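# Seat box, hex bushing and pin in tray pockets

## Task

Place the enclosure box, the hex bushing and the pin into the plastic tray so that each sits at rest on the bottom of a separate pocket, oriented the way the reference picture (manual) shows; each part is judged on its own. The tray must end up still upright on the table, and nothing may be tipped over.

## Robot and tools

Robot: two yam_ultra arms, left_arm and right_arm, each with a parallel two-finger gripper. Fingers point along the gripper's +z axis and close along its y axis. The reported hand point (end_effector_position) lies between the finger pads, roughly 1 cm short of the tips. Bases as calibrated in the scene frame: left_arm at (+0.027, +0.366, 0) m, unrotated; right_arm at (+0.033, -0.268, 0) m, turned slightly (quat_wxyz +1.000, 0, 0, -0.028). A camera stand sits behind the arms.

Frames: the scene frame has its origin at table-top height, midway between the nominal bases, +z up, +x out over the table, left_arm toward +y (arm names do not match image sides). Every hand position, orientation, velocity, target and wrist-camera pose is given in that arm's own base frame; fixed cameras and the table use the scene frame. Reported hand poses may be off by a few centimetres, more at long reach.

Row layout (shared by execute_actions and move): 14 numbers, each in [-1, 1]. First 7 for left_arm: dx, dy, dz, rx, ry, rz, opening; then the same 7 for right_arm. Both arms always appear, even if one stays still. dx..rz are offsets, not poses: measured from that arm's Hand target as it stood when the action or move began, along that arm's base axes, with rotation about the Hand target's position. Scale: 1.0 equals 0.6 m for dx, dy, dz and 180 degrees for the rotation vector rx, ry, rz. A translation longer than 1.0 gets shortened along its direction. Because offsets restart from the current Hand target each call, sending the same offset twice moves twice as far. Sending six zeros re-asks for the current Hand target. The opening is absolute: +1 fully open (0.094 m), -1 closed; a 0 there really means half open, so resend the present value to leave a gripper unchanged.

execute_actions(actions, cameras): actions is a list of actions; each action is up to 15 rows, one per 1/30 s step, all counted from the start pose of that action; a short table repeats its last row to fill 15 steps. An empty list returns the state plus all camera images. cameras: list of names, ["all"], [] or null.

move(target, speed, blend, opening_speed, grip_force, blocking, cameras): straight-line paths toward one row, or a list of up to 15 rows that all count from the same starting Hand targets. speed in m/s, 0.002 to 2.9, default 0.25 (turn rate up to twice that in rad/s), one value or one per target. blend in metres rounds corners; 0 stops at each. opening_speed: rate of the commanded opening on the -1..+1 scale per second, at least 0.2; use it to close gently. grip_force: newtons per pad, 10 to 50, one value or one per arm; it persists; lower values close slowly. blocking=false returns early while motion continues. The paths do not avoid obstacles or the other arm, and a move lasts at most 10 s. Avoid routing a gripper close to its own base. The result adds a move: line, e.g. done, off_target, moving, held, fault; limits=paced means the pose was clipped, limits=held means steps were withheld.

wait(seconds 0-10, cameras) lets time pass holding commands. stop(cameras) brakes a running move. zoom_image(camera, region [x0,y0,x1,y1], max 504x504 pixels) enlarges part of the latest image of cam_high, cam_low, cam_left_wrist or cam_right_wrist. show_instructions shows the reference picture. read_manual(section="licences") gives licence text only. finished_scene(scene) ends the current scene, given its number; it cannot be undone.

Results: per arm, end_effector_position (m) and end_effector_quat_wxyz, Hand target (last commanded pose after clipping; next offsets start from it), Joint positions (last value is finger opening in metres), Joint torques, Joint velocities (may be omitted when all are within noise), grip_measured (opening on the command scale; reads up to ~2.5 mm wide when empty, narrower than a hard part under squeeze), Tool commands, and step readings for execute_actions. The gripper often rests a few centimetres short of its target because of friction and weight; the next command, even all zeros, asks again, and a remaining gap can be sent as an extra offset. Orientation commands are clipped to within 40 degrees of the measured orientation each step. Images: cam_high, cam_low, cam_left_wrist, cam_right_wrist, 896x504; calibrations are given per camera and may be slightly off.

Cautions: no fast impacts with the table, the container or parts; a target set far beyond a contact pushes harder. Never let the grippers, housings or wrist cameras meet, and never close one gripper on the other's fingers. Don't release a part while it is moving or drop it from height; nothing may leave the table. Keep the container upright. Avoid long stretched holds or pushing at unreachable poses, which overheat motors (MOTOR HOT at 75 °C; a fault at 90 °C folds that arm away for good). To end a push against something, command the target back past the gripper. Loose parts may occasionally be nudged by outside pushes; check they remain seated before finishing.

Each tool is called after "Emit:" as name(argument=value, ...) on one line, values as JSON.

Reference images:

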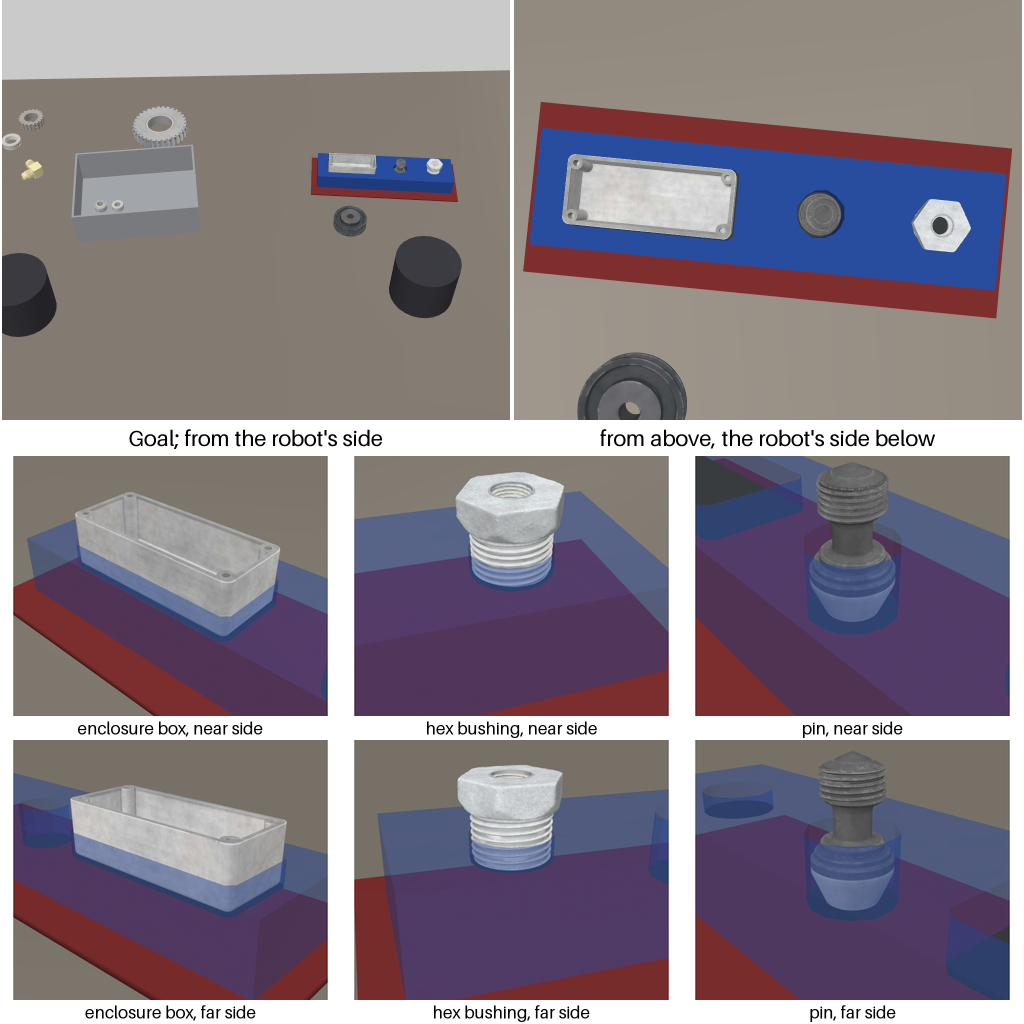

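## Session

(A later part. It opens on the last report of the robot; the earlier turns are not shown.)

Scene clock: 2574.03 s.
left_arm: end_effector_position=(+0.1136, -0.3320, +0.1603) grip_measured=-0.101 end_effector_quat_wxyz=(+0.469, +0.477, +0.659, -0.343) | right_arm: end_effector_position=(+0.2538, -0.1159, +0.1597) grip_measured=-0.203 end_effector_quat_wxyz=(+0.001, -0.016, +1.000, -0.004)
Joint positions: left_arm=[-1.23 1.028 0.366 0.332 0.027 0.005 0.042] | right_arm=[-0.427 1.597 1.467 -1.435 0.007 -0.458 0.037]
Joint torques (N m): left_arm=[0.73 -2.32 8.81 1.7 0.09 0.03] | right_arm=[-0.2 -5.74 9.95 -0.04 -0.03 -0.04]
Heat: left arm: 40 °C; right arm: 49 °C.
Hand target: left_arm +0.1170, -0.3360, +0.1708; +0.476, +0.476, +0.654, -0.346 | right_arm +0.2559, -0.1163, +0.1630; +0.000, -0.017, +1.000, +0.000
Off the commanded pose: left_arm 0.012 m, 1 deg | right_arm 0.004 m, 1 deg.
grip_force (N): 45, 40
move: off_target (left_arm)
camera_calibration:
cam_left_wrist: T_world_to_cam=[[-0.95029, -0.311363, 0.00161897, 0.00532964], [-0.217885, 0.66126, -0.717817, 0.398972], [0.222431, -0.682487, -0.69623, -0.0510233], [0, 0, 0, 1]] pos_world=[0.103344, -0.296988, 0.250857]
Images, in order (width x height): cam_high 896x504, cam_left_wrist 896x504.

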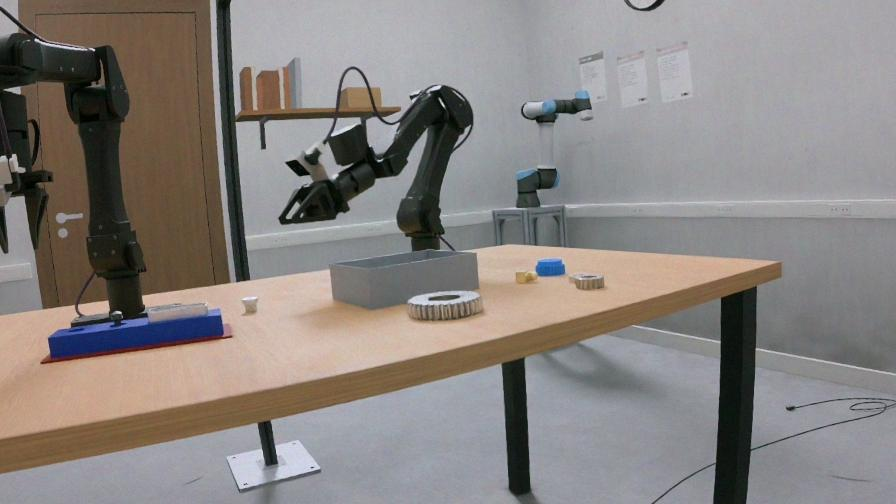

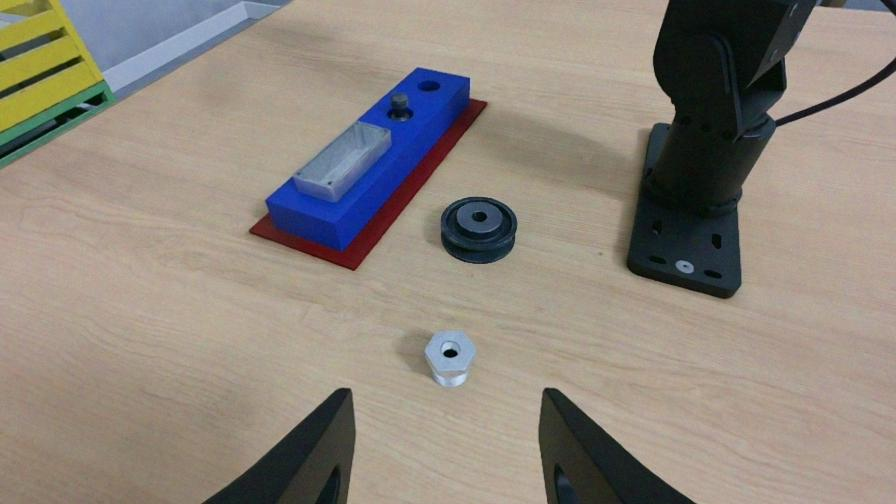

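Emit:
move(target=[[0.305,0.46,0.082,0,0,0.339,-0.1, -0.0015,0.2938,0.0117,0,0,0.061,-0.2],[0.305,0.46,0.082,0,0,0.339,-0.1, -0.2203,0.5507,-0.055,0,0,0.44,-0.2]], speed=[0.3,0.25], blend=0.03, cameras=["cam_right_wrist","cam_low"])

Scene clock: 2622.07 s.
left_arm: end_effector_position=(+0.2962, -0.0604, +0.2034) grip_measured=-0.101 end_effector_quat_wxyz=(+0.569, +0.078, +0.817, -0.055) | right_arm: end_effector_position=(+0.1246, +0.2113, +0.1362) grip_measured=-0.203 end_effector_quat_wxyz=(+0.002, -0.646, +0.764, -0.001)
Joint positions: left_arm=[-0.22 0.682 0.464 -0.136 -0.026 -0.011 0.042] | right_arm=[1.037 1.466 1.248 -1.349 0.004 -0.367 0.037]
Joint torques (N m): left_arm=[0.69 -0.18 8.96 1.98 0.08 0.02] | right_arm=[0.5 -4.68 6.05 0.28 -0.02 -0.11]
Heat: left arm: 39 °C; right arm: 49 °C.
Hand target: left_arm +0.3001, -0.0598, +0.2200; +0.585, +0.077, +0.805, -0.056 | right_arm +0.1237, +0.2140, +0.1300; +0.000, -0.651, +0.759, +0.000
Off the commanded pose: left_arm 0.017 m, 2 deg | right_arm 0.007 m, 1 deg.
grip_force (N): 45, 40
move: off_target (left_arm)
camera_calibration:
cam_right_wrist: T_world_to_cam=[[0.983965, -0.178085, -0.0098991, -0.0825715], [-0.157552, -0.893846, 0.419783, 0.187794], [-0.0836054, -0.411492, -0.907571, 0.309029], [0, 0, 0, 1]] pos_world=[0.136671, 0.280317, 0.200815]
Images, in order (width x height): cam_low 896x504, cam_right_wrist 896x504.

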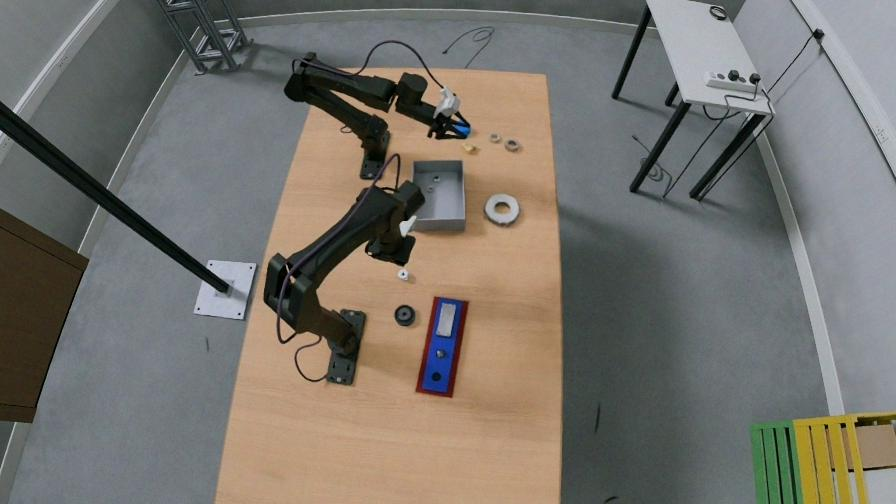

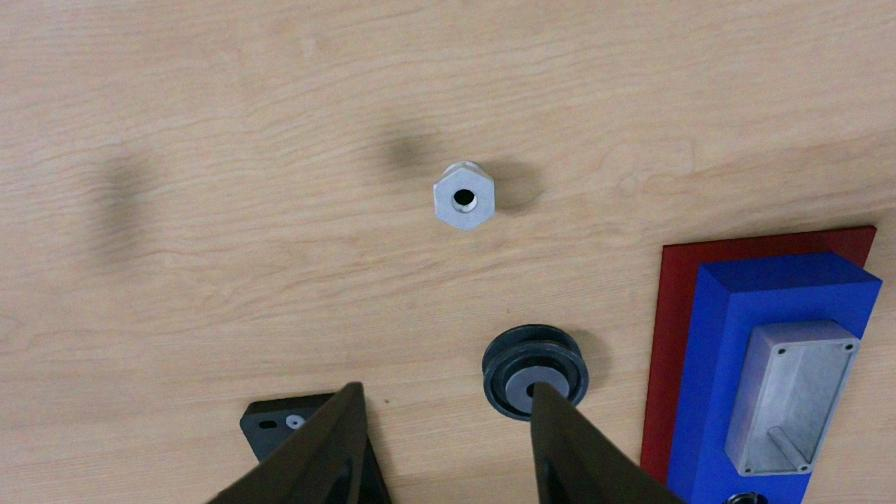

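Emit:
move(target=[0,0,0,0,0,0,-0.1, 0.0163,0.0158,-0.125,0,0,0,-0.2], speed=0.15, cameras=["cam_right_wrist"])

Emit:
zoom_image(camera="cam_right_wrist", region=[330, 250, 570, 450])

Scene clock: 2640.33 s.
left_arm: end_effector_position=(+0.2963, -0.0604, +0.2035) grip_measured=-0.101 end_effector_quat_wxyz=(+0.569, +0.078, +0.817, -0.055) | right_arm: end_effector_position=(+0.1323, +0.2243, +0.0615) grip_measured=-0.203 end_effector_quat_wxyz=(+0.003, -0.651, +0.759, -0.001)
Joint positions: left_arm=[-0.22 0.682 0.464 -0.136 -0.026 -0.011 0.042] | right_arm=[1.037 1.561 1.037 -1.043 0.004 -0.382 0.037]
Joint torques (N m): left_arm=[0.7 -0.18 8.98 1.98 0.08 0.02] | right_arm=[-0.72 -5.45 5.65 0.28 -0.01 -0.05]
Heat: left arm: 39 °C; right arm: 48 °C.
Hand target: left_arm +0.3001, -0.0598, +0.2201; +0.585, +0.077, +0.805, -0.056 | right_arm +0.1335, +0.2235, +0.0550; +0.000, -0.650, +0.760, +0.000
Off the commanded pose: left_arm 0.017 m, 2 deg | right_arm 0.007 m, 0 deg.
grip_force (N): 45, 40
move: off_target (left_arm)
camera_calibration:
cam_right_wrist: T_world_to_cam=[[0.986452, -0.163762, -0.00970419, -0.0921659], [-0.144649, -0.89618, 0.419451, 0.230755], [-0.0773866, -0.412364, -0.907726, 0.24666], [0, 0, 0, 1]] pos_world=[0.143384, 0.293418, 0.126215]
Images, in order (width x height): cam_right_wrist 896x504.

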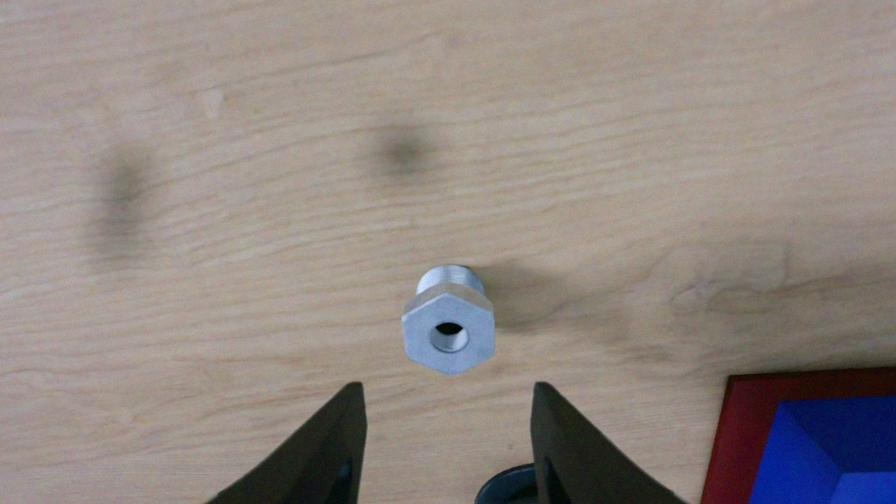

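Scaled by 2.100 from the camera's 896x504 image, which has a finer 1280x720 frame.

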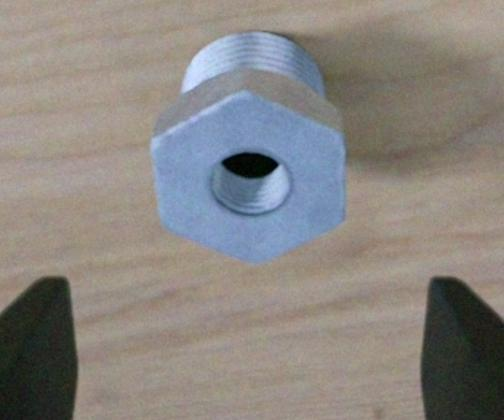

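Emit:
move(target=[[0,0,0,0,0,0,-0.1, 0,-0.0017,-0.06,0,0,0,-0.2],[0,0,0,0,0,0,-0.1, 0,-0.0017,-0.06,0,0,0,-0.8]], speed=0.08, opening_speed=0.6, cameras=["cam_right_wrist","cam_high"])

Scene clock: 2655.33 s.
left_arm: end_effector_position=(+0.2963, -0.0604, +0.2035) grip_measured=-0.101 end_effector_quat_wxyz=(+0.569, +0.078, +0.817, -0.055) | right_arm: end_effector_position=(+0.1324, +0.2246, +0.0258) grip_measured=-0.472 end_effector_quat_wxyz=(+0.004, -0.652, +0.758, -0.001)
Joint positions: left_arm=[-0.22 0.682 0.464 -0.136 -0.026 -0.011 0.042] | right_arm=[1.037 1.61 0.936 -0.89 0.004 -0.384 0.025]
Joint torques (N m): left_arm=[0.69 -0.18 8.96 1.98 0.08 0.02] | right_arm=[-0.85 -5.52 5.33 0.32 -0.01 -0.05]
Heat: left arm: 39 °C; right arm: 47 °C.
Hand target: left_arm +0.3001, -0.0598, +0.2201; +0.585, +0.077, +0.805, -0.056 | right_arm +0.1335, +0.2225, +0.0190; +0.000, -0.651, +0.759, +0.000
Off the commanded pose: left_arm 0.017 m, 2 deg | right_arm 0.007 m, 0 deg.
grip_force (N): 45, 40
move: off_target (left_arm)
camera_calibration:
cam_right_wrist: T_world_to_cam=[[0.986825, -0.161546, -0.00885145, -0.0931628], [-0.143147, -0.89731, 0.417545, 0.246142], [-0.0753952, -0.410777, -0.908613, 0.213747], [0, 0, 0, 1]] pos_world=[0.143285, 0.293617, 0.0906133]
Images, in order (width x height): cam_high 896x504, cam_right_wrist 896x504.

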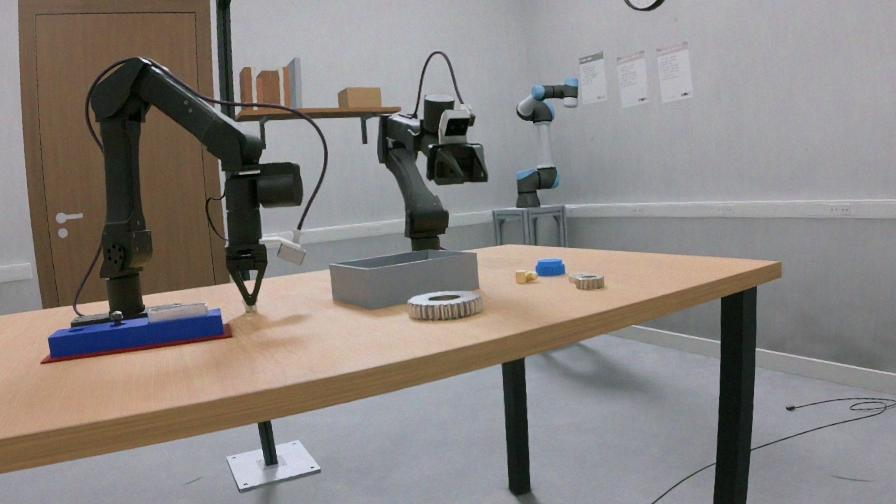

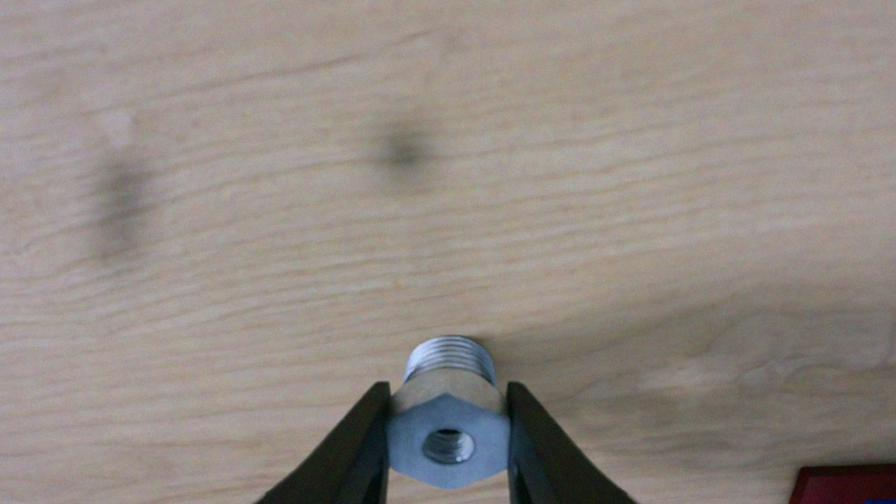

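Emit:
move(target=[[0,0,0,0,0,0,-0.1, 0,0,0.168,0,0,0,-0.8],[0,0,0,0,0,0,-0.1, 0.169,-0.204,0.185,0,0,-0.15,-0.8],[0,0,0,0,0,0,-0.1, 0.2165,-0.4593,0.16,0,0,-0.3056,-0.8],[0,0,0,0,0,0,-0.1, 0.2165,-0.4593,0.08,0,0,-0.3056,-0.8]], speed=[0.15,0.25,0.25,0.1], blend=[0.02,0.03,0.01,0], cameras=["cam_right_wrist","cam_high"])

Scene clock: 2692.73 s.
left_arm: end_effector_position=(+0.2963, -0.0604, +0.2036) grip_measured=-0.101 end_effector_quat_wxyz=(+0.569, +0.078, +0.817, -0.055) | right_arm: end_effector_position=(+0.2631, -0.0530, +0.0730) grip_measured=-0.472 end_effector_quat_wxyz=(+0.001, -0.225, +0.974, -0.004)
Joint positions: left_arm=[-0.22 0.682 0.464 -0.135 -0.026 -0.011 0.042] | right_arm=[-0.198 1.58 1.103 -1.09 0.006 -0.653 0.025]
Joint torques (N m): left_arm=[0.7 -0.18 8.98 1.98 0.08 0.02] | right_arm=[-0.35 -5.87 5.89 0.26 -0.02 -0.06]
Heat: left arm: 39 °C; right arm: 47 °C.
Hand target: left_arm +0.3001, -0.0598, +0.2201; +0.585, +0.077, +0.805, -0.056 | right_arm +0.2634, -0.0530, +0.0671; +0.000, -0.226, +0.974, +0.000
Off the commanded pose: left_arm 0.017 m, 2 deg | right_arm 0.006 m, 0 deg.
grip_force (N): 45, 40
move: off_target (left_arm)
camera_calibration:
cam_right_wrist: T_world_to_cam=[[0.427987, -0.903756, -0.00721307, -0.158979], [-0.817827, -0.390666, 0.422539, 0.200034], [-0.38469, -0.174942, -0.906316, 0.246147], [0, 0, 0, 1]] pos_world=[0.326325, -0.0224698, 0.137418]
Images, in order (width x height): cam_high 896x504, cam_right_wrist 896x504.

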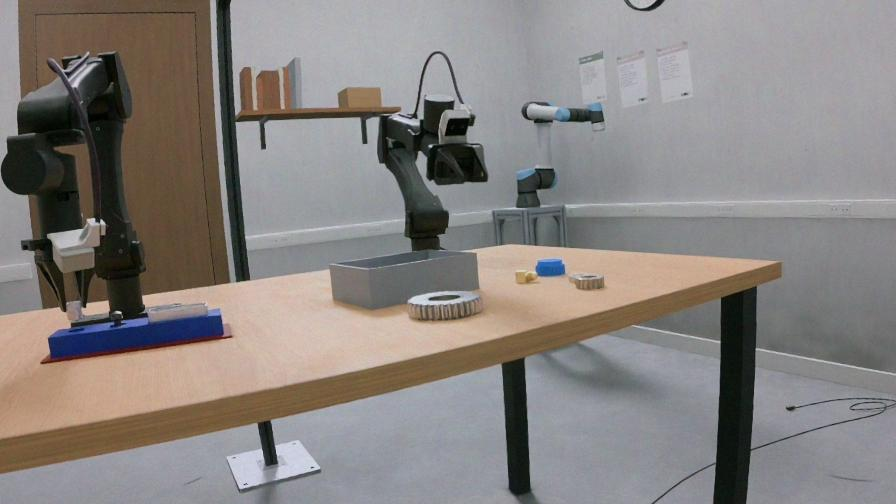

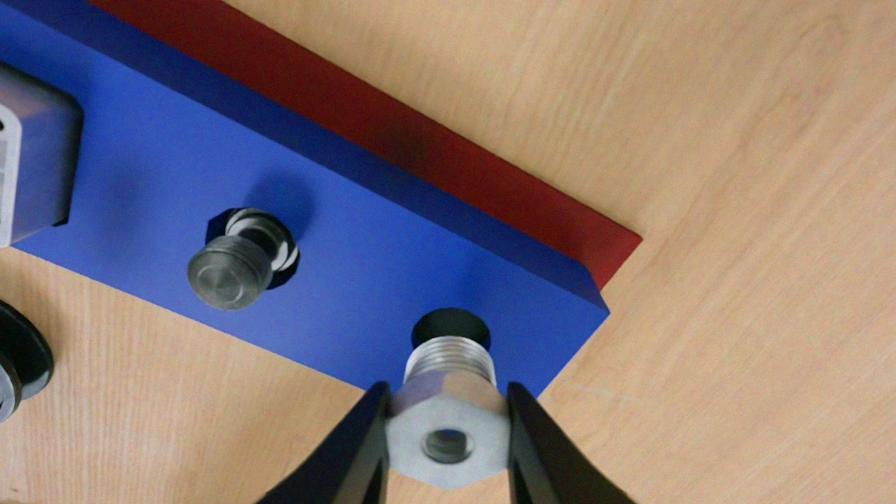

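Emit:
zoom_image(camera="cam_right_wrist", region=[370, 290, 530, 504])

Scaled by 2.355 from the camera's 896x504 image, which has a finer 1280x720 frame.

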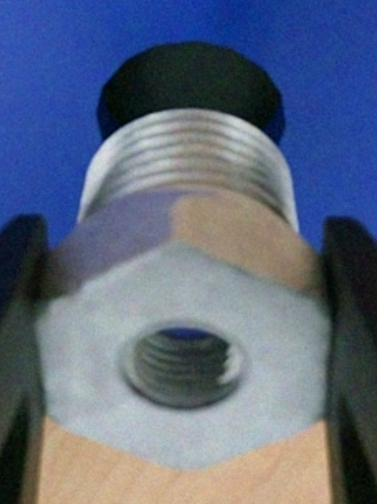

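Emit:
move(target=[0,0,0,0,0,0,-0.1, 0,0,-0.0142,0,0,0,-0.8], speed=0.05, cameras=["cam_right_wrist"])

Emit:
zoom_image(camera="cam_right_wrist", region=[370, 290, 530, 504])

Scene clock: 2728.73 s.
left_arm: end_effector_position=(+0.2963, -0.0604, +0.2036) grip_measured=-0.101 end_effector_quat_wxyz=(+0.569, +0.078, +0.817, -0.055) | right_arm: end_effector_position=(+0.2643, -0.0532, +0.0659) grip_measured=-0.472 end_effector_quat_wxyz=(+0.003, -0.225, +0.974, -0.005)
Joint positions: left_arm=[-0.22 0.682 0.464 -0.135 -0.026 -0.011 0.042] | right_arm=[-0.198 1.586 1.081 -1.056 0.006 -0.653 0.025]
Joint torques (N m): left_arm=[0.69 -0.18 8.96 1.98 0.08 0.02] | right_arm=[-0.32 -5.67 5.55 0.27 -0.05 -0.04]
Heat: left arm: 40 °C; right arm: 45 °C.
Hand target: left_arm +0.3001, -0.0598, +0.2201; +0.585, +0.077, +0.805, -0.056 | right_arm +0.2634, -0.0530, +0.0585; +0.000, -0.226, +0.974, +0.000
Off the commanded pose: left_arm 0.017 m, 2 deg | right_arm 0.007 m, 1 deg.
grip_force (N): 45, 40
move: off_target (left_arm)
camera_calibration:
cam_right_wrist: T_world_to_cam=[[0.427941, -0.903798, -0.00400681, -0.159863], [-0.820091, -0.390162, 0.418599, 0.204747], [-0.379892, -0.175849, -0.908162, 0.239013], [0, 0, 0, 1]] pos_world=[0.327122, -0.0225692, 0.130715]
Images, in order (width x height): cam_right_wrist 896x504.

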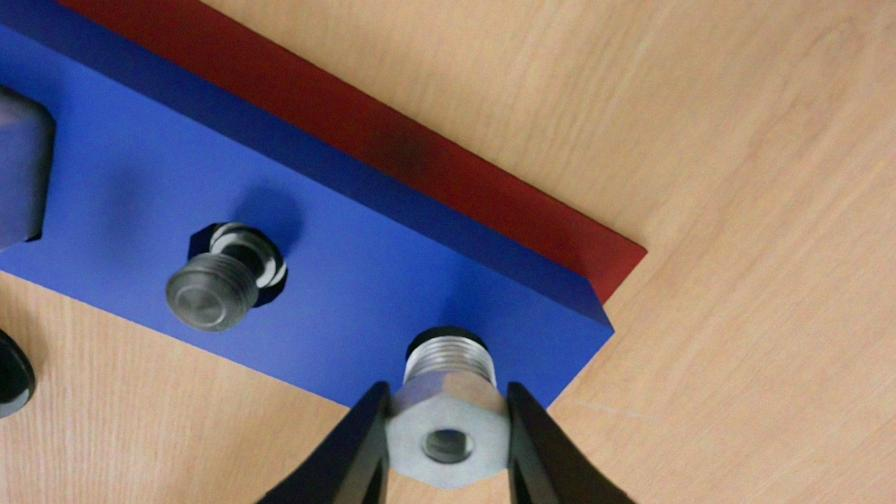

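Scaled by 2.355 from the camera's 896x504 image, which has a finer 1280x720 frame.

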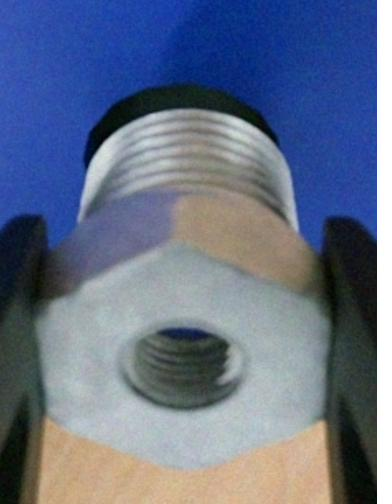

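Emit:
move(target=[0,0,0,0,0,0,-0.1, -0.0028,0.0005,-0.0125,0,0,0,-0.8], speed=0.04, cameras=["cam_right_wrist"])

Emit:
zoom_image(camera="cam_right_wrist", region=[370, 290, 530, 504])

Scene clock: 2743.53 s.
left_arm: end_effector_position=(+0.2963, -0.0604, +0.2036) grip_measured=-0.101 end_effector_quat_wxyz=(+0.569, +0.078, +0.817, -0.055) | right_arm: end_effector_position=(+0.2631, -0.0530, +0.0591) grip_measured=-0.472 end_effector_quat_wxyz=(+0.004, -0.225, +0.974, -0.005)
Joint positions: left_arm=[-0.22 0.682 0.464 -0.135 -0.026 -0.011 0.042] | right_arm=[-0.198 1.586 1.052 -1.025 0.006 -0.653 0.025]
Joint torques (N m): left_arm=[0.7 -0.18 8.96 1.98 0.08 0.02] | right_arm=[-0.42 -5.3 5.52 0.27 -0.03 -0.06]
Heat: left arm: 40 °C; right arm: 45 °C.
Hand target: left_arm +0.3001, -0.0598, +0.2201; +0.585, +0.077, +0.805, -0.056 | right_arm +0.2618, -0.0527, +0.0510; +0.000, -0.226, +0.974, +0.000
Off the commanded pose: left_arm 0.017 m, 2 deg | right_arm 0.008 m, 1 deg.
grip_force (N): 45, 40
move: off_target (left_arm)
camera_calibration:
cam_right_wrist: T_world_to_cam=[[0.428318, -0.903626, -0.00222411, -0.159359], [-0.821143, -0.390246, 0.416452, 0.207127], [-0.377184, -0.176547, -0.909155, 0.231673], [0, 0, 0, 1]] pos_world=[0.325721, -0.0222692, 0.124014]
Images, in order (width x height): cam_right_wrist 896x504.

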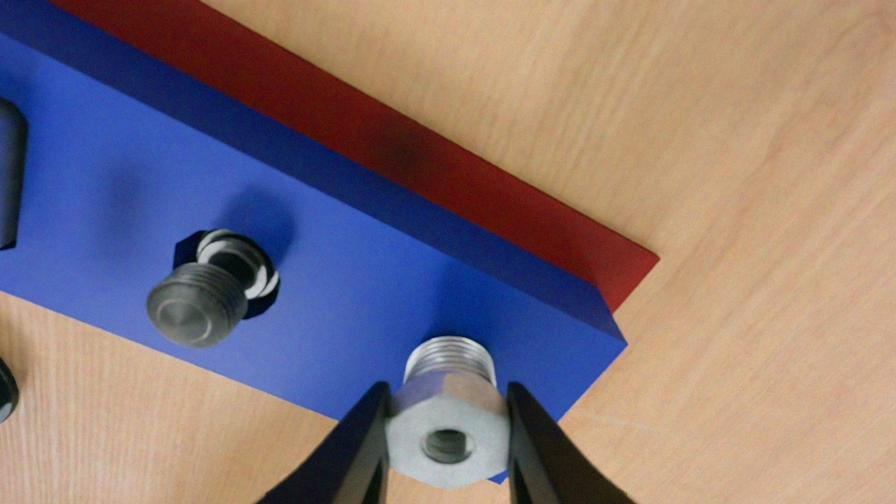

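Scaled by 2.355 from the camera's 896x504 image, which has a finer 1280x720 frame.

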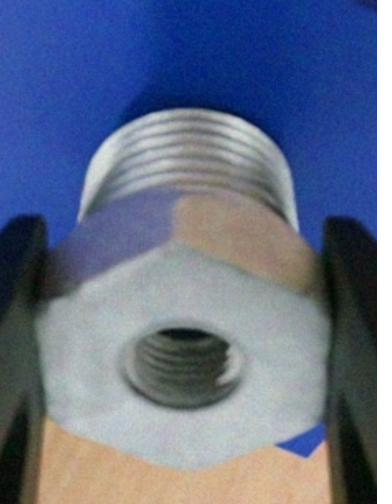

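Emit:
move(target=[0,0,0,0,0,0,-0.1, 0,0,-0.01,0,0,0,-0.8], speed=0.03, cameras=["cam_right_wrist"])

Emit:
zoom_image(camera="cam_right_wrist", region=[370, 290, 530, 504])

Scene clock: 2749.33 s.
left_arm: end_effector_position=(+0.2963, -0.0604, +0.2036) grip_measured=-0.101 end_effector_quat_wxyz=(+0.569, +0.078, +0.817, -0.055) | right_arm: end_effector_position=(+0.2632, -0.0530, +0.0565) grip_measured=-0.472 end_effector_quat_wxyz=(+0.004, -0.225, +0.974, -0.005)
Joint positions: left_arm=[-0.22 0.682 0.464 -0.135 -0.026 -0.011 0.042] | right_arm=[-0.198 1.589 1.045 -1.014 0.006 -0.653 0.025]
Joint torques (N m): left_arm=[0.69 -0.18 8.96 1.98 0.08 0.02] | right_arm=[-0.35 -4.98 4.71 0.42 -0.05 -0.04]
Heat: left arm: 40 °C; right arm: 45 °C.
Hand target: left_arm +0.3001, -0.0598, +0.2201; +0.585, +0.077, +0.805, -0.056 | right_arm +0.2618, -0.0527, +0.0451; +0.000, -0.226, +0.974, +0.000
Off the commanded pose: left_arm 0.017 m, 2 deg | right_arm 0.012 m, 1 deg.
grip_force (N): 45, 40
move: off_target (left_arm, right_arm)
camera_calibration:
cam_right_wrist: T_world_to_cam=[[0.428318, -0.903626, -0.00222411, -0.159408], [-0.821143, -0.390246, 0.416452, 0.208292], [-0.377184, -0.176547, -0.909155, 0.229347], [0, 0, 0, 1]] pos_world=[0.325821, -0.0222692, 0.121414]
Images, in order (width x height): cam_right_wrist 896x504.

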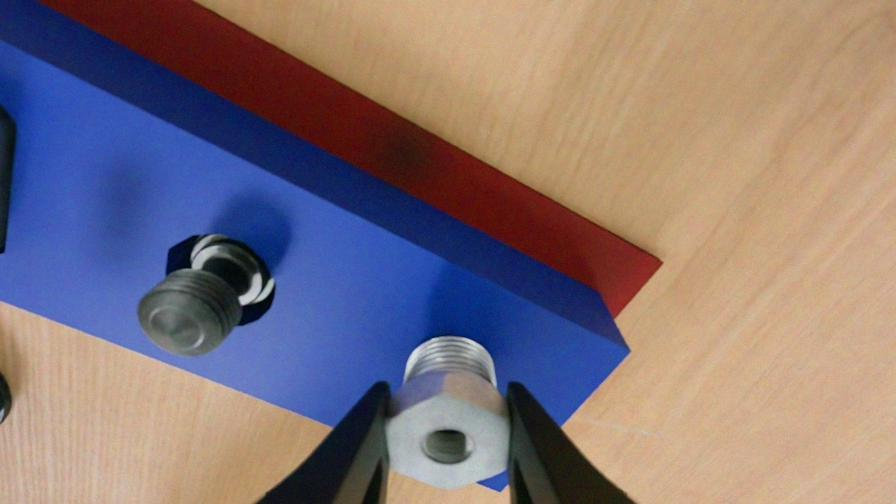

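Scaled by 2.355 from the camera's 896x504 image, which has a finer 1280x720 frame.

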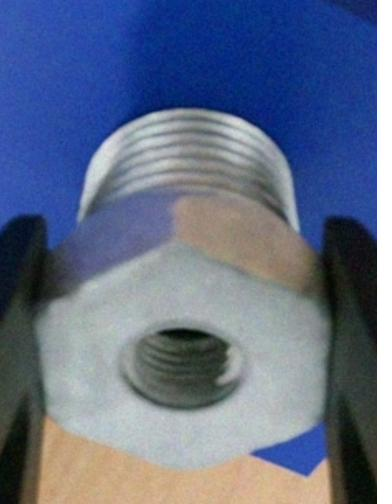

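Emit:
move(target=[[0,0,0,0,0,0,-0.1, -0.0035,-0.0018,0.0417,0,0,0,-0.8],[0,0,0,0,0,0,-0.1, -0.0035,-0.0018,0.0215,0,0,0,-0.8]], speed=0.06, cameras=["cam_right_wrist"])

Emit:
zoom_image(camera="cam_right_wrist", region=[370, 290, 530, 504])

Scene clock: 2781.30 s.
left_arm: end_effector_position=(+0.2963, -0.0604, +0.2036) grip_measured=-0.101 end_effector_quat_wxyz=(+0.569, +0.078, +0.817, -0.055) | right_arm: end_effector_position=(+0.2565, -0.0516, +0.0586) grip_measured=-0.472 end_effector_quat_wxyz=(-0.009, -0.228, +0.974, +0.001)
Joint positions: left_arm=[-0.22 0.682 0.464 -0.135 -0.026 -0.011 0.042] | right_arm=[-0.198 1.589 1.054 -1.053 0.006 -0.658 0.025]
Joint torques (N m): left_arm=[0.69 -0.17 8.98 1.97 0.08 0.02] | right_arm=[-0.8 -7.01 6.46 0.26 -0.03 -0.03]
Heat: left arm: 41 °C; right arm: 45 °C.
Hand target: left_arm +0.3001, -0.0598, +0.2200; +0.585, +0.077, +0.805, -0.056 | right_arm +0.2596, -0.0538, +0.0579; +0.000, -0.226, +0.974, +0.000
Off the commanded pose: left_arm 0.017 m, 2 deg | right_arm 0.004 m, 1 deg.
grip_force (N): 45, 40
move: off_target (left_arm)
camera_calibration:
cam_right_wrist: T_world_to_cam=[[0.432791, -0.901272, -0.0200327, -0.155364], [-0.80661, -0.397067, 0.437856, 0.1972], [-0.402581, -0.173342, -0.898822, 0.235071], [0, 0, 0, 1]] pos_world=[0.320939, -0.0209758, 0.12183]
Images, in order (width x height): cam_right_wrist 896x504.

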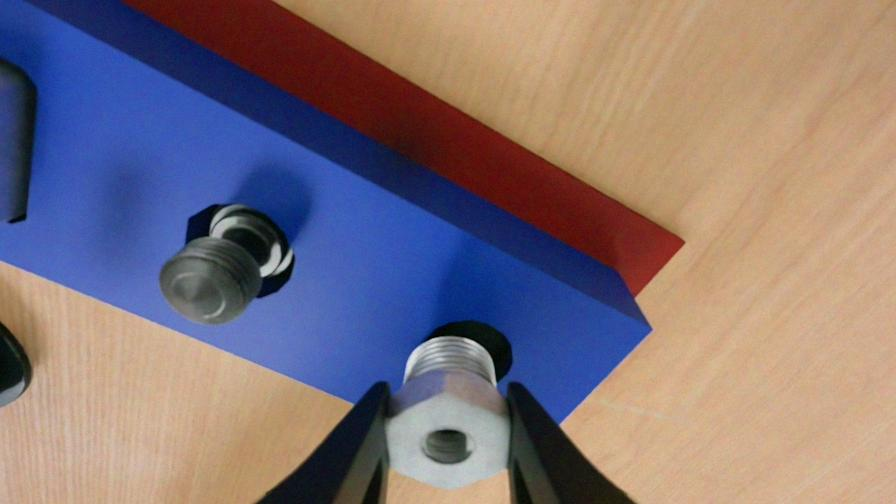

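Scaled by 2.355 from the camera's 896x504 image, which has a finer 1280x720 frame.

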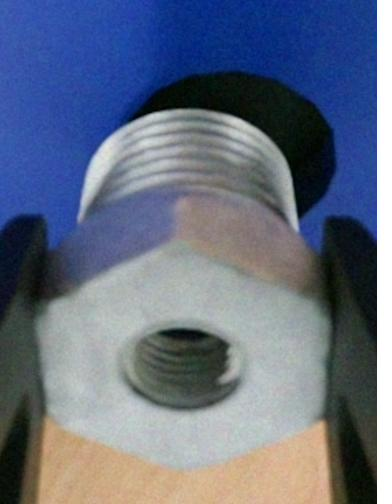

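Emit:
move(target=[[0,0,0,0,0,0,-0.1, 0.001,0.0002,0.045,0,0,0,-0.8],[0,0,0,0,0,0,-0.1, 0.001,0.0002,0.003,0,0,0,-0.8]], speed=0.08, cameras=["cam_right_wrist"])

Emit:
zoom_image(camera="cam_right_wrist", region=[370, 290, 530, 504])

Scene clock: 2802.93 s.
left_arm: end_effector_position=(+0.2963, -0.0604, +0.2036) grip_measured=-0.101 end_effector_quat_wxyz=(+0.569, +0.078, +0.817, -0.055) | right_arm: end_effector_position=(+0.2606, -0.0525, +0.0643) grip_measured=-0.472 end_effector_quat_wxyz=(-0.002, -0.228, +0.974, -0.003)
Joint positions: left_arm=[-0.22 0.682 0.464 -0.135 -0.026 -0.011 0.042] | right_arm=[-0.198 1.584 1.072 -1.06 0.006 -0.658 0.025]
Joint torques (N m): left_arm=[0.7 -0.18 8.98 1.97 0.08 0.02] | right_arm=[-0.79 -6.5 5.71 0.29 -0.03 -0.01]
Heat: left arm: 41 °C; right arm: 45 °C.
Hand target: left_arm +0.3001, -0.0598, +0.2200; +0.585, +0.077, +0.805, -0.056 | right_arm +0.2602, -0.0537, +0.0597; +0.000, -0.226, +0.974, +0.000
Off the commanded pose: left_arm 0.017 m, 2 deg | right_arm 0.005 m, 0 deg.
grip_force (N): 45, 40
move: off_target (left_arm)
camera_calibration:
cam_right_wrist: T_world_to_cam=[[0.43306, -0.901301, -0.0107093, -0.158395], [-0.813205, -0.395801, 0.42666, 0.200172], [-0.388788, -0.176061, -0.904349, 0.238319], [0, 0, 0, 1]] pos_world=[0.324031, -0.0215743, 0.128421]
Images, in order (width x height): cam_right_wrist 896x504.

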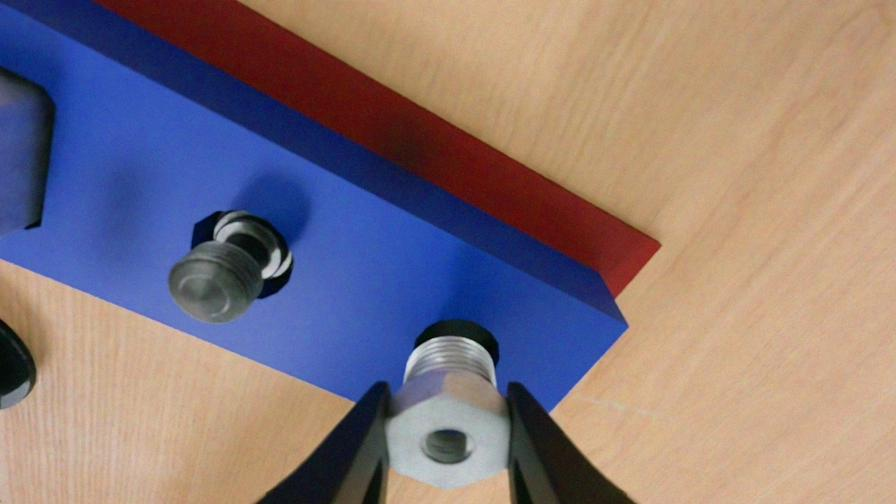

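Scaled by 2.355 from the camera's 896x504 image, which has a finer 1280x720 frame.

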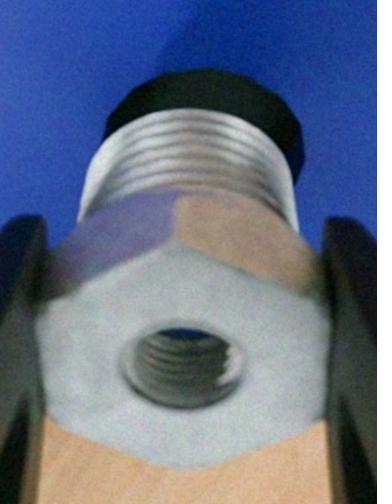

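Emit:
move(target=[[0,0,0,0,0,0,-0.1, 0.0003,-0.003,0.004,0,0,0,-0.8],[0,0,0,0,0,0,-0.1, 0,-0.0026,-0.0135,0,0,0,-0.8]], speed=0.04, cameras=["cam_right_wrist"])

Emit:
zoom_image(camera="cam_right_wrist", region=[370, 290, 530, 504])

Scene clock: 2819.20 s.
left_arm: end_effector_position=(+0.2963, -0.0604, +0.2036) grip_measured=-0.101 end_effector_quat_wxyz=(+0.569, +0.078, +0.817, -0.055) | right_arm: end_effector_position=(+0.2614, -0.0546, +0.0589) grip_measured=-0.472 end_effector_quat_wxyz=(+0.003, -0.227, +0.974, -0.005)
Joint positions: left_arm=[-0.22 0.682 0.464 -0.135 -0.026 -0.011 0.042] | right_arm=[-0.205 1.584 1.05 -1.027 0.006 -0.664 0.025]
Joint torques (N m): left_arm=[0.69 -0.18 8.96 1.97 0.08 0.02] | right_arm=[-0.58 -5.53 5.53 0.33 -0.05 -0.06]
Heat: left arm: 41 °C; right arm: 45 °C.
Hand target: left_arm +0.3001, -0.0598, +0.2200; +0.585, +0.077, +0.805, -0.056 | right_arm +0.2603, -0.0552, +0.0516; +0.000, -0.226, +0.974, +0.000
Off the commanded pose: left_arm 0.017 m, 2 deg | right_arm 0.007 m, 1 deg.
grip_force (N): 45, 40
move: off_target (left_arm)
camera_calibration:
cam_right_wrist: T_world_to_cam=[[0.431409, -0.902148, -0.00401712, -0.160779], [-0.818523, -0.393284, 0.418745, 0.204191], [-0.379349, -0.177362, -0.908095, 0.230995], [0, 0, 0, 1]] pos_world=[0.324124, -0.0237718, 0.123616]
Images, in order (width x height): cam_right_wrist 896x504.

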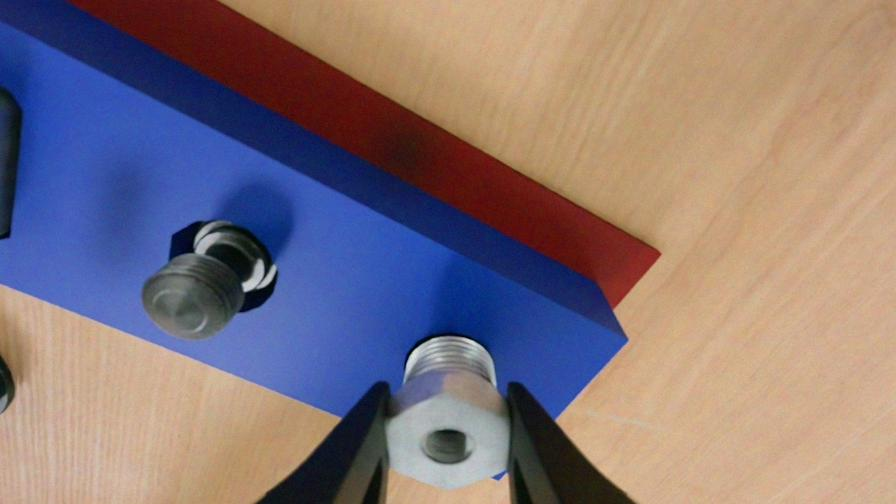

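Scaled by 2.355 from the camera's 896x504 image, which has a finer 1280x720 frame.

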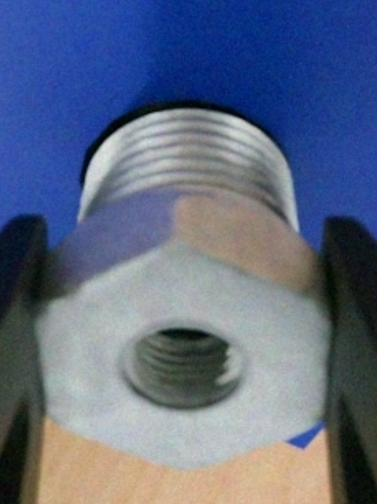

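Emit:
move(target=[[0,0,0,0,0,0,-0.1, -0.0003,0.0053,0.01,0,0,0,-0.8],[0,0,0,0,0,0,-0.1, -0.0003,0.0048,-0.003,0,0,0,-0.8]], speed=0.04, cameras=["cam_right_wrist"])

Emit:
zoom_image(camera="cam_right_wrist", region=[370, 290, 530, 504])

Scene clock: 2833.77 s.
left_arm: end_effector_position=(+0.2963, -0.0604, +0.2037) grip_measured=-0.101 end_effector_quat_wxyz=(+0.569, +0.078, +0.817, -0.055) | right_arm: end_effector_position=(+0.2608, -0.0545, +0.0572) grip_measured=-0.472 end_effector_quat_wxyz=(+0.003, -0.227, +0.974, -0.005)
Joint positions: left_arm=[-0.22 0.682 0.464 -0.135 -0.026 -0.011 0.042] | right_arm=[-0.205 1.584 1.042 -1.02 0.006 -0.663 0.025]
Joint torques (N m): left_arm=[0.7 -0.18 8.96 1.97 0.08 0.02] | right_arm=[0.35 -5.64 5.53 0.32 -0.04 0.06]
Heat: left arm: 42 °C; right arm: 45 °C.
Hand target: left_arm +0.3001, -0.0598, +0.2201; +0.585, +0.077, +0.805, -0.056 | right_arm +0.2601, -0.0523, +0.0499; +0.000, -0.226, +0.974, +0.000
Off the commanded pose: left_arm 0.017 m, 2 deg | right_arm 0.008 m, 1 deg.
grip_force (N): 45, 40
move: off_target (left_arm)
camera_calibration:
cam_right_wrist: T_world_to_cam=[[0.430366, -0.902644, -0.00426297, -0.160124], [-0.818807, -0.392373, 0.419045, 0.204609], [-0.379921, -0.176852, -0.907956, 0.229459], [0, 0, 0, 1]] pos_world=[0.323624, -0.0236711, 0.121916]
Images, in order (width x height): cam_right_wrist 896x504.

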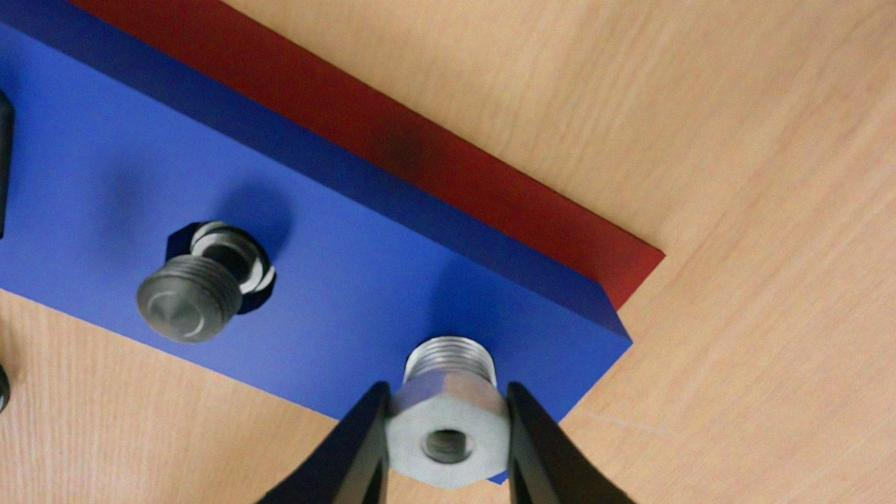

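Scaled by 2.355 from the camera's 896x504 image, which has a finer 1280x720 frame.

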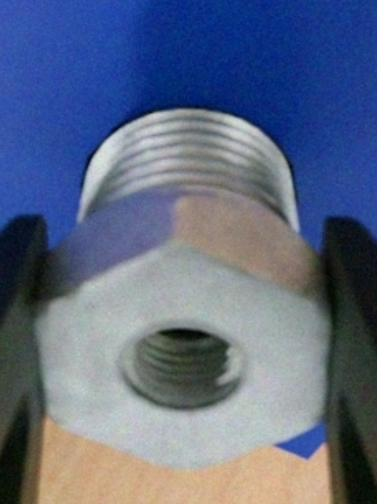

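Emit:
move(target=[0,0,0,0,0,0,-0.1, 0,0,-0.0133,0,0,0,-0.8], speed=0.04, cameras=["cam_right_wrist"])

Emit:
zoom_image(camera="cam_right_wrist", region=[370, 290, 530, 504])

Scene clock: 2838.77 s.
left_arm: end_effector_position=(+0.2963, -0.0604, +0.2037) grip_measured=-0.101 end_effector_quat_wxyz=(+0.569, +0.078, +0.817, -0.055) | right_arm: end_effector_position=(+0.2617, -0.0547, +0.0563) grip_measured=-0.472 end_effector_quat_wxyz=(+0.005, -0.227, +0.974, -0.006)
Joint positions: left_arm=[-0.22 0.682 0.464 -0.135 -0.026 -0.011 0.042] | right_arm=[-0.205 1.584 1.039 -1.011 0.006 -0.663 0.025]
Joint torques (N m): left_arm=[0.7 -0.18 8.96 1.97 0.08 0.02] | right_arm=[0.36 -4.72 3.84 0.51 -0.03 0.02]
Heat: left arm: 42 °C; right arm: 45 °C.
Hand target: left_arm +0.3001, -0.0598, +0.2201; +0.585, +0.077, +0.805, -0.056 | right_arm +0.2601, -0.0523, +0.0419; +0.000, -0.226, +0.974, +0.000
Off the commanded pose: left_arm 0.017 m, 2 deg | right_arm 0.015 m, 1 deg.
grip_force (N): 45, 40
move: off_target (left_arm, right_arm)
camera_calibration:
cam_right_wrist: T_world_to_cam=[[0.430425, -0.902626, -0.00125548, -0.160857], [-0.820856, -0.39201, 0.415359, 0.206474], [-0.375406, -0.17775, -0.909657, 0.227752], [0, 0, 0, 1]] pos_world=[0.324221, -0.0237706, 0.121213]
Images, in order (width x height): cam_right_wrist 896x504.

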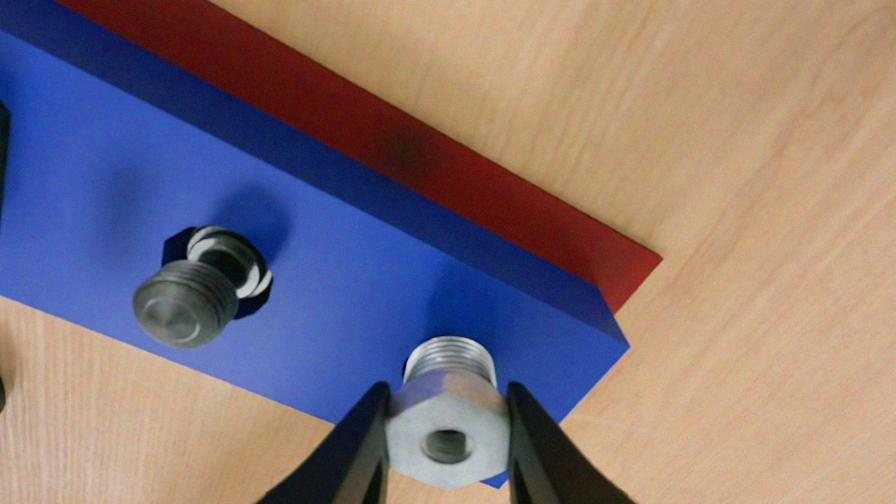

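Scaled by 2.355 from the camera's 896x504 image, which has a finer 1280x720 frame.

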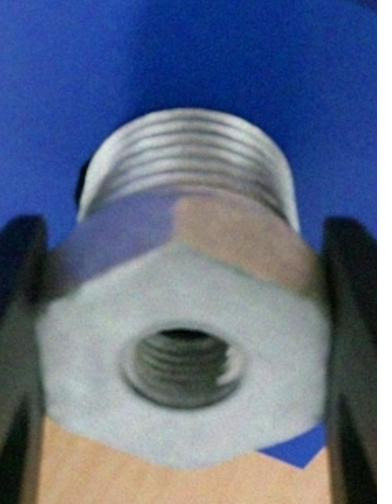

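Emit:
move(target=[[0,0,0,0,0,0,-0.1, -0.002,0,0.0075,0,0,0,-0.8],[0,0,0,0,0,0,-0.1, -0.003,0.006,0.0075,0,0,0,-0.8]], speed=[0.02,0.004])

Scene clock: 2866.73 s.
left_arm: end_effector_position=(+0.2963, -0.0604, +0.2037) grip_measured=-0.101 end_effector_quat_wxyz=(+0.569, +0.078, +0.817, -0.055) | right_arm: end_effector_position=(+0.2619, -0.0538, +0.0563) grip_measured=-0.472 end_effector_quat_wxyz=(+0.005, -0.224, +0.974, -0.007)
Joint positions: left_arm=[-0.22 0.682 0.464 -0.135 -0.026 -0.011 0.042] | right_arm=[-0.2 1.584 1.039 -1.011 0.009 -0.653 0.025]
Joint torques (N m): left_arm=[0.7 -0.17 8.96 1.97 0.08 0.02] | right_arm=[0.95 -6.05 4.15 0.36 -0.06 0.03]
Heat: left arm: 42 °C; right arm: 44 °C.
Hand target: left_arm +0.3001, -0.0598, +0.2201; +0.585, +0.077, +0.805, -0.056 | right_arm +0.2583, -0.0487, +0.0464; +0.000, -0.226, +0.974, +0.000
Off the commanded pose: left_arm 0.017 m, 2 deg | right_arm 0.012 m, 1 deg.
grip_force (N): 45, 40
move: off_target (left_arm, right_arm)

Emit:
move(target=[[0,0,0,0,0,0,-0.1, 0.0008,-0.0063,0.0643,0,0,0,-0.8],[0,0,0,0,0,0,-0.1, 0.0008,-0.0063,0.0093,0,0,0,-0.8],[0,0,0,0,0,0,-0.1, 0.0008,-0.0063,-0.0007,0,0,0,-0.8]], speed=[0.08,0.06,0.02], cameras=["cam_right_wrist"])

Emit:
zoom_image(camera="cam_right_wrist", region=[370, 290, 530, 504])

Scene clock: 2885.63 s.
left_arm: end_effector_position=(+0.2963, -0.0604, +0.2037) grip_measured=-0.101 end_effector_quat_wxyz=(+0.569, +0.078, +0.817, -0.055) | right_arm: end_effector_position=(+0.2599, -0.0534, +0.0533) grip_measured=-0.472 end_effector_quat_wxyz=(+0.003, -0.225, +0.974, -0.006)
Joint positions: left_arm=[-0.22 0.682 0.464 -0.135 -0.026 -0.011 0.042] | right_arm=[-0.2 1.584 1.026 -1.003 0.009 -0.655 0.025]
Joint torques (N m): left_arm=[0.7 -0.17 8.96 1.97 0.08 0.02] | right_arm=[-0.32 -5.57 5.52 0.31 -0.08 -0.06]
Heat: left arm: 42 °C; right arm: 44 °C.
Hand target: left_arm +0.3001, -0.0598, +0.2201; +0.585, +0.077, +0.805, -0.056 | right_arm +0.2587, -0.0525, +0.0459; +0.000, -0.226, +0.974, +0.000
Off the commanded pose: left_arm 0.017 m, 2 deg | right_arm 0.008 m, 1 deg.
grip_force (N): 45, 40
move: off_target (left_arm)
camera_calibration:
cam_right_wrist: T_world_to_cam=[[0.427991, -0.903782, -0.00163429, -0.158459], [-0.819972, -0.389062, 0.419854, 0.206378], [-0.380092, -0.178354, -0.90759, 0.22568], [0, 0, 0, 1]] pos_world=[0.322822, -0.0226679, 0.117917]
Images, in order (width x height): cam_right_wrist 896x504.

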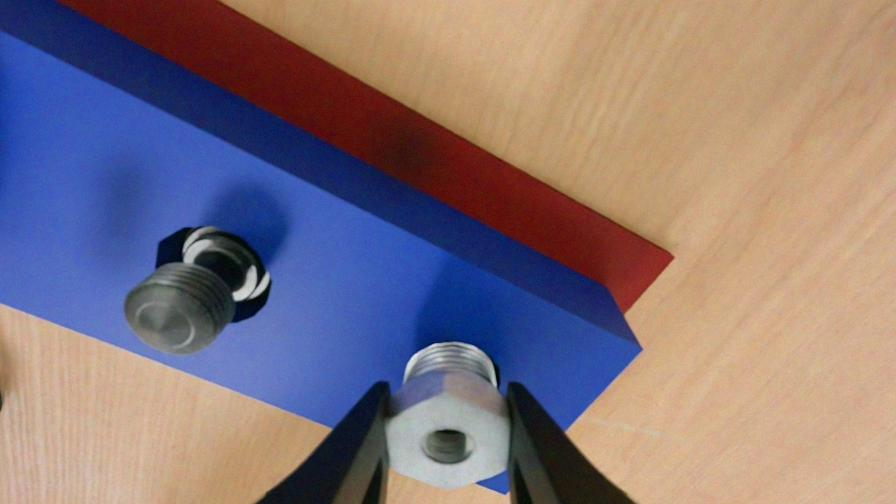

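Scaled by 2.355 from the camera's 896x504 image, which has a finer 1280x720 frame.

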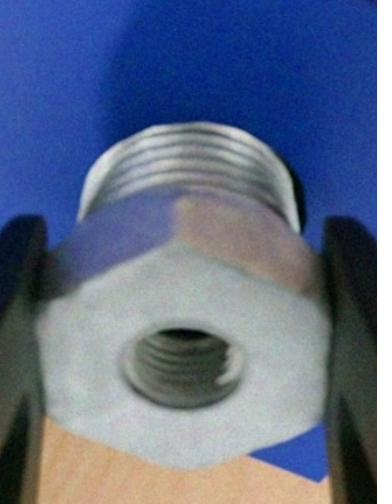

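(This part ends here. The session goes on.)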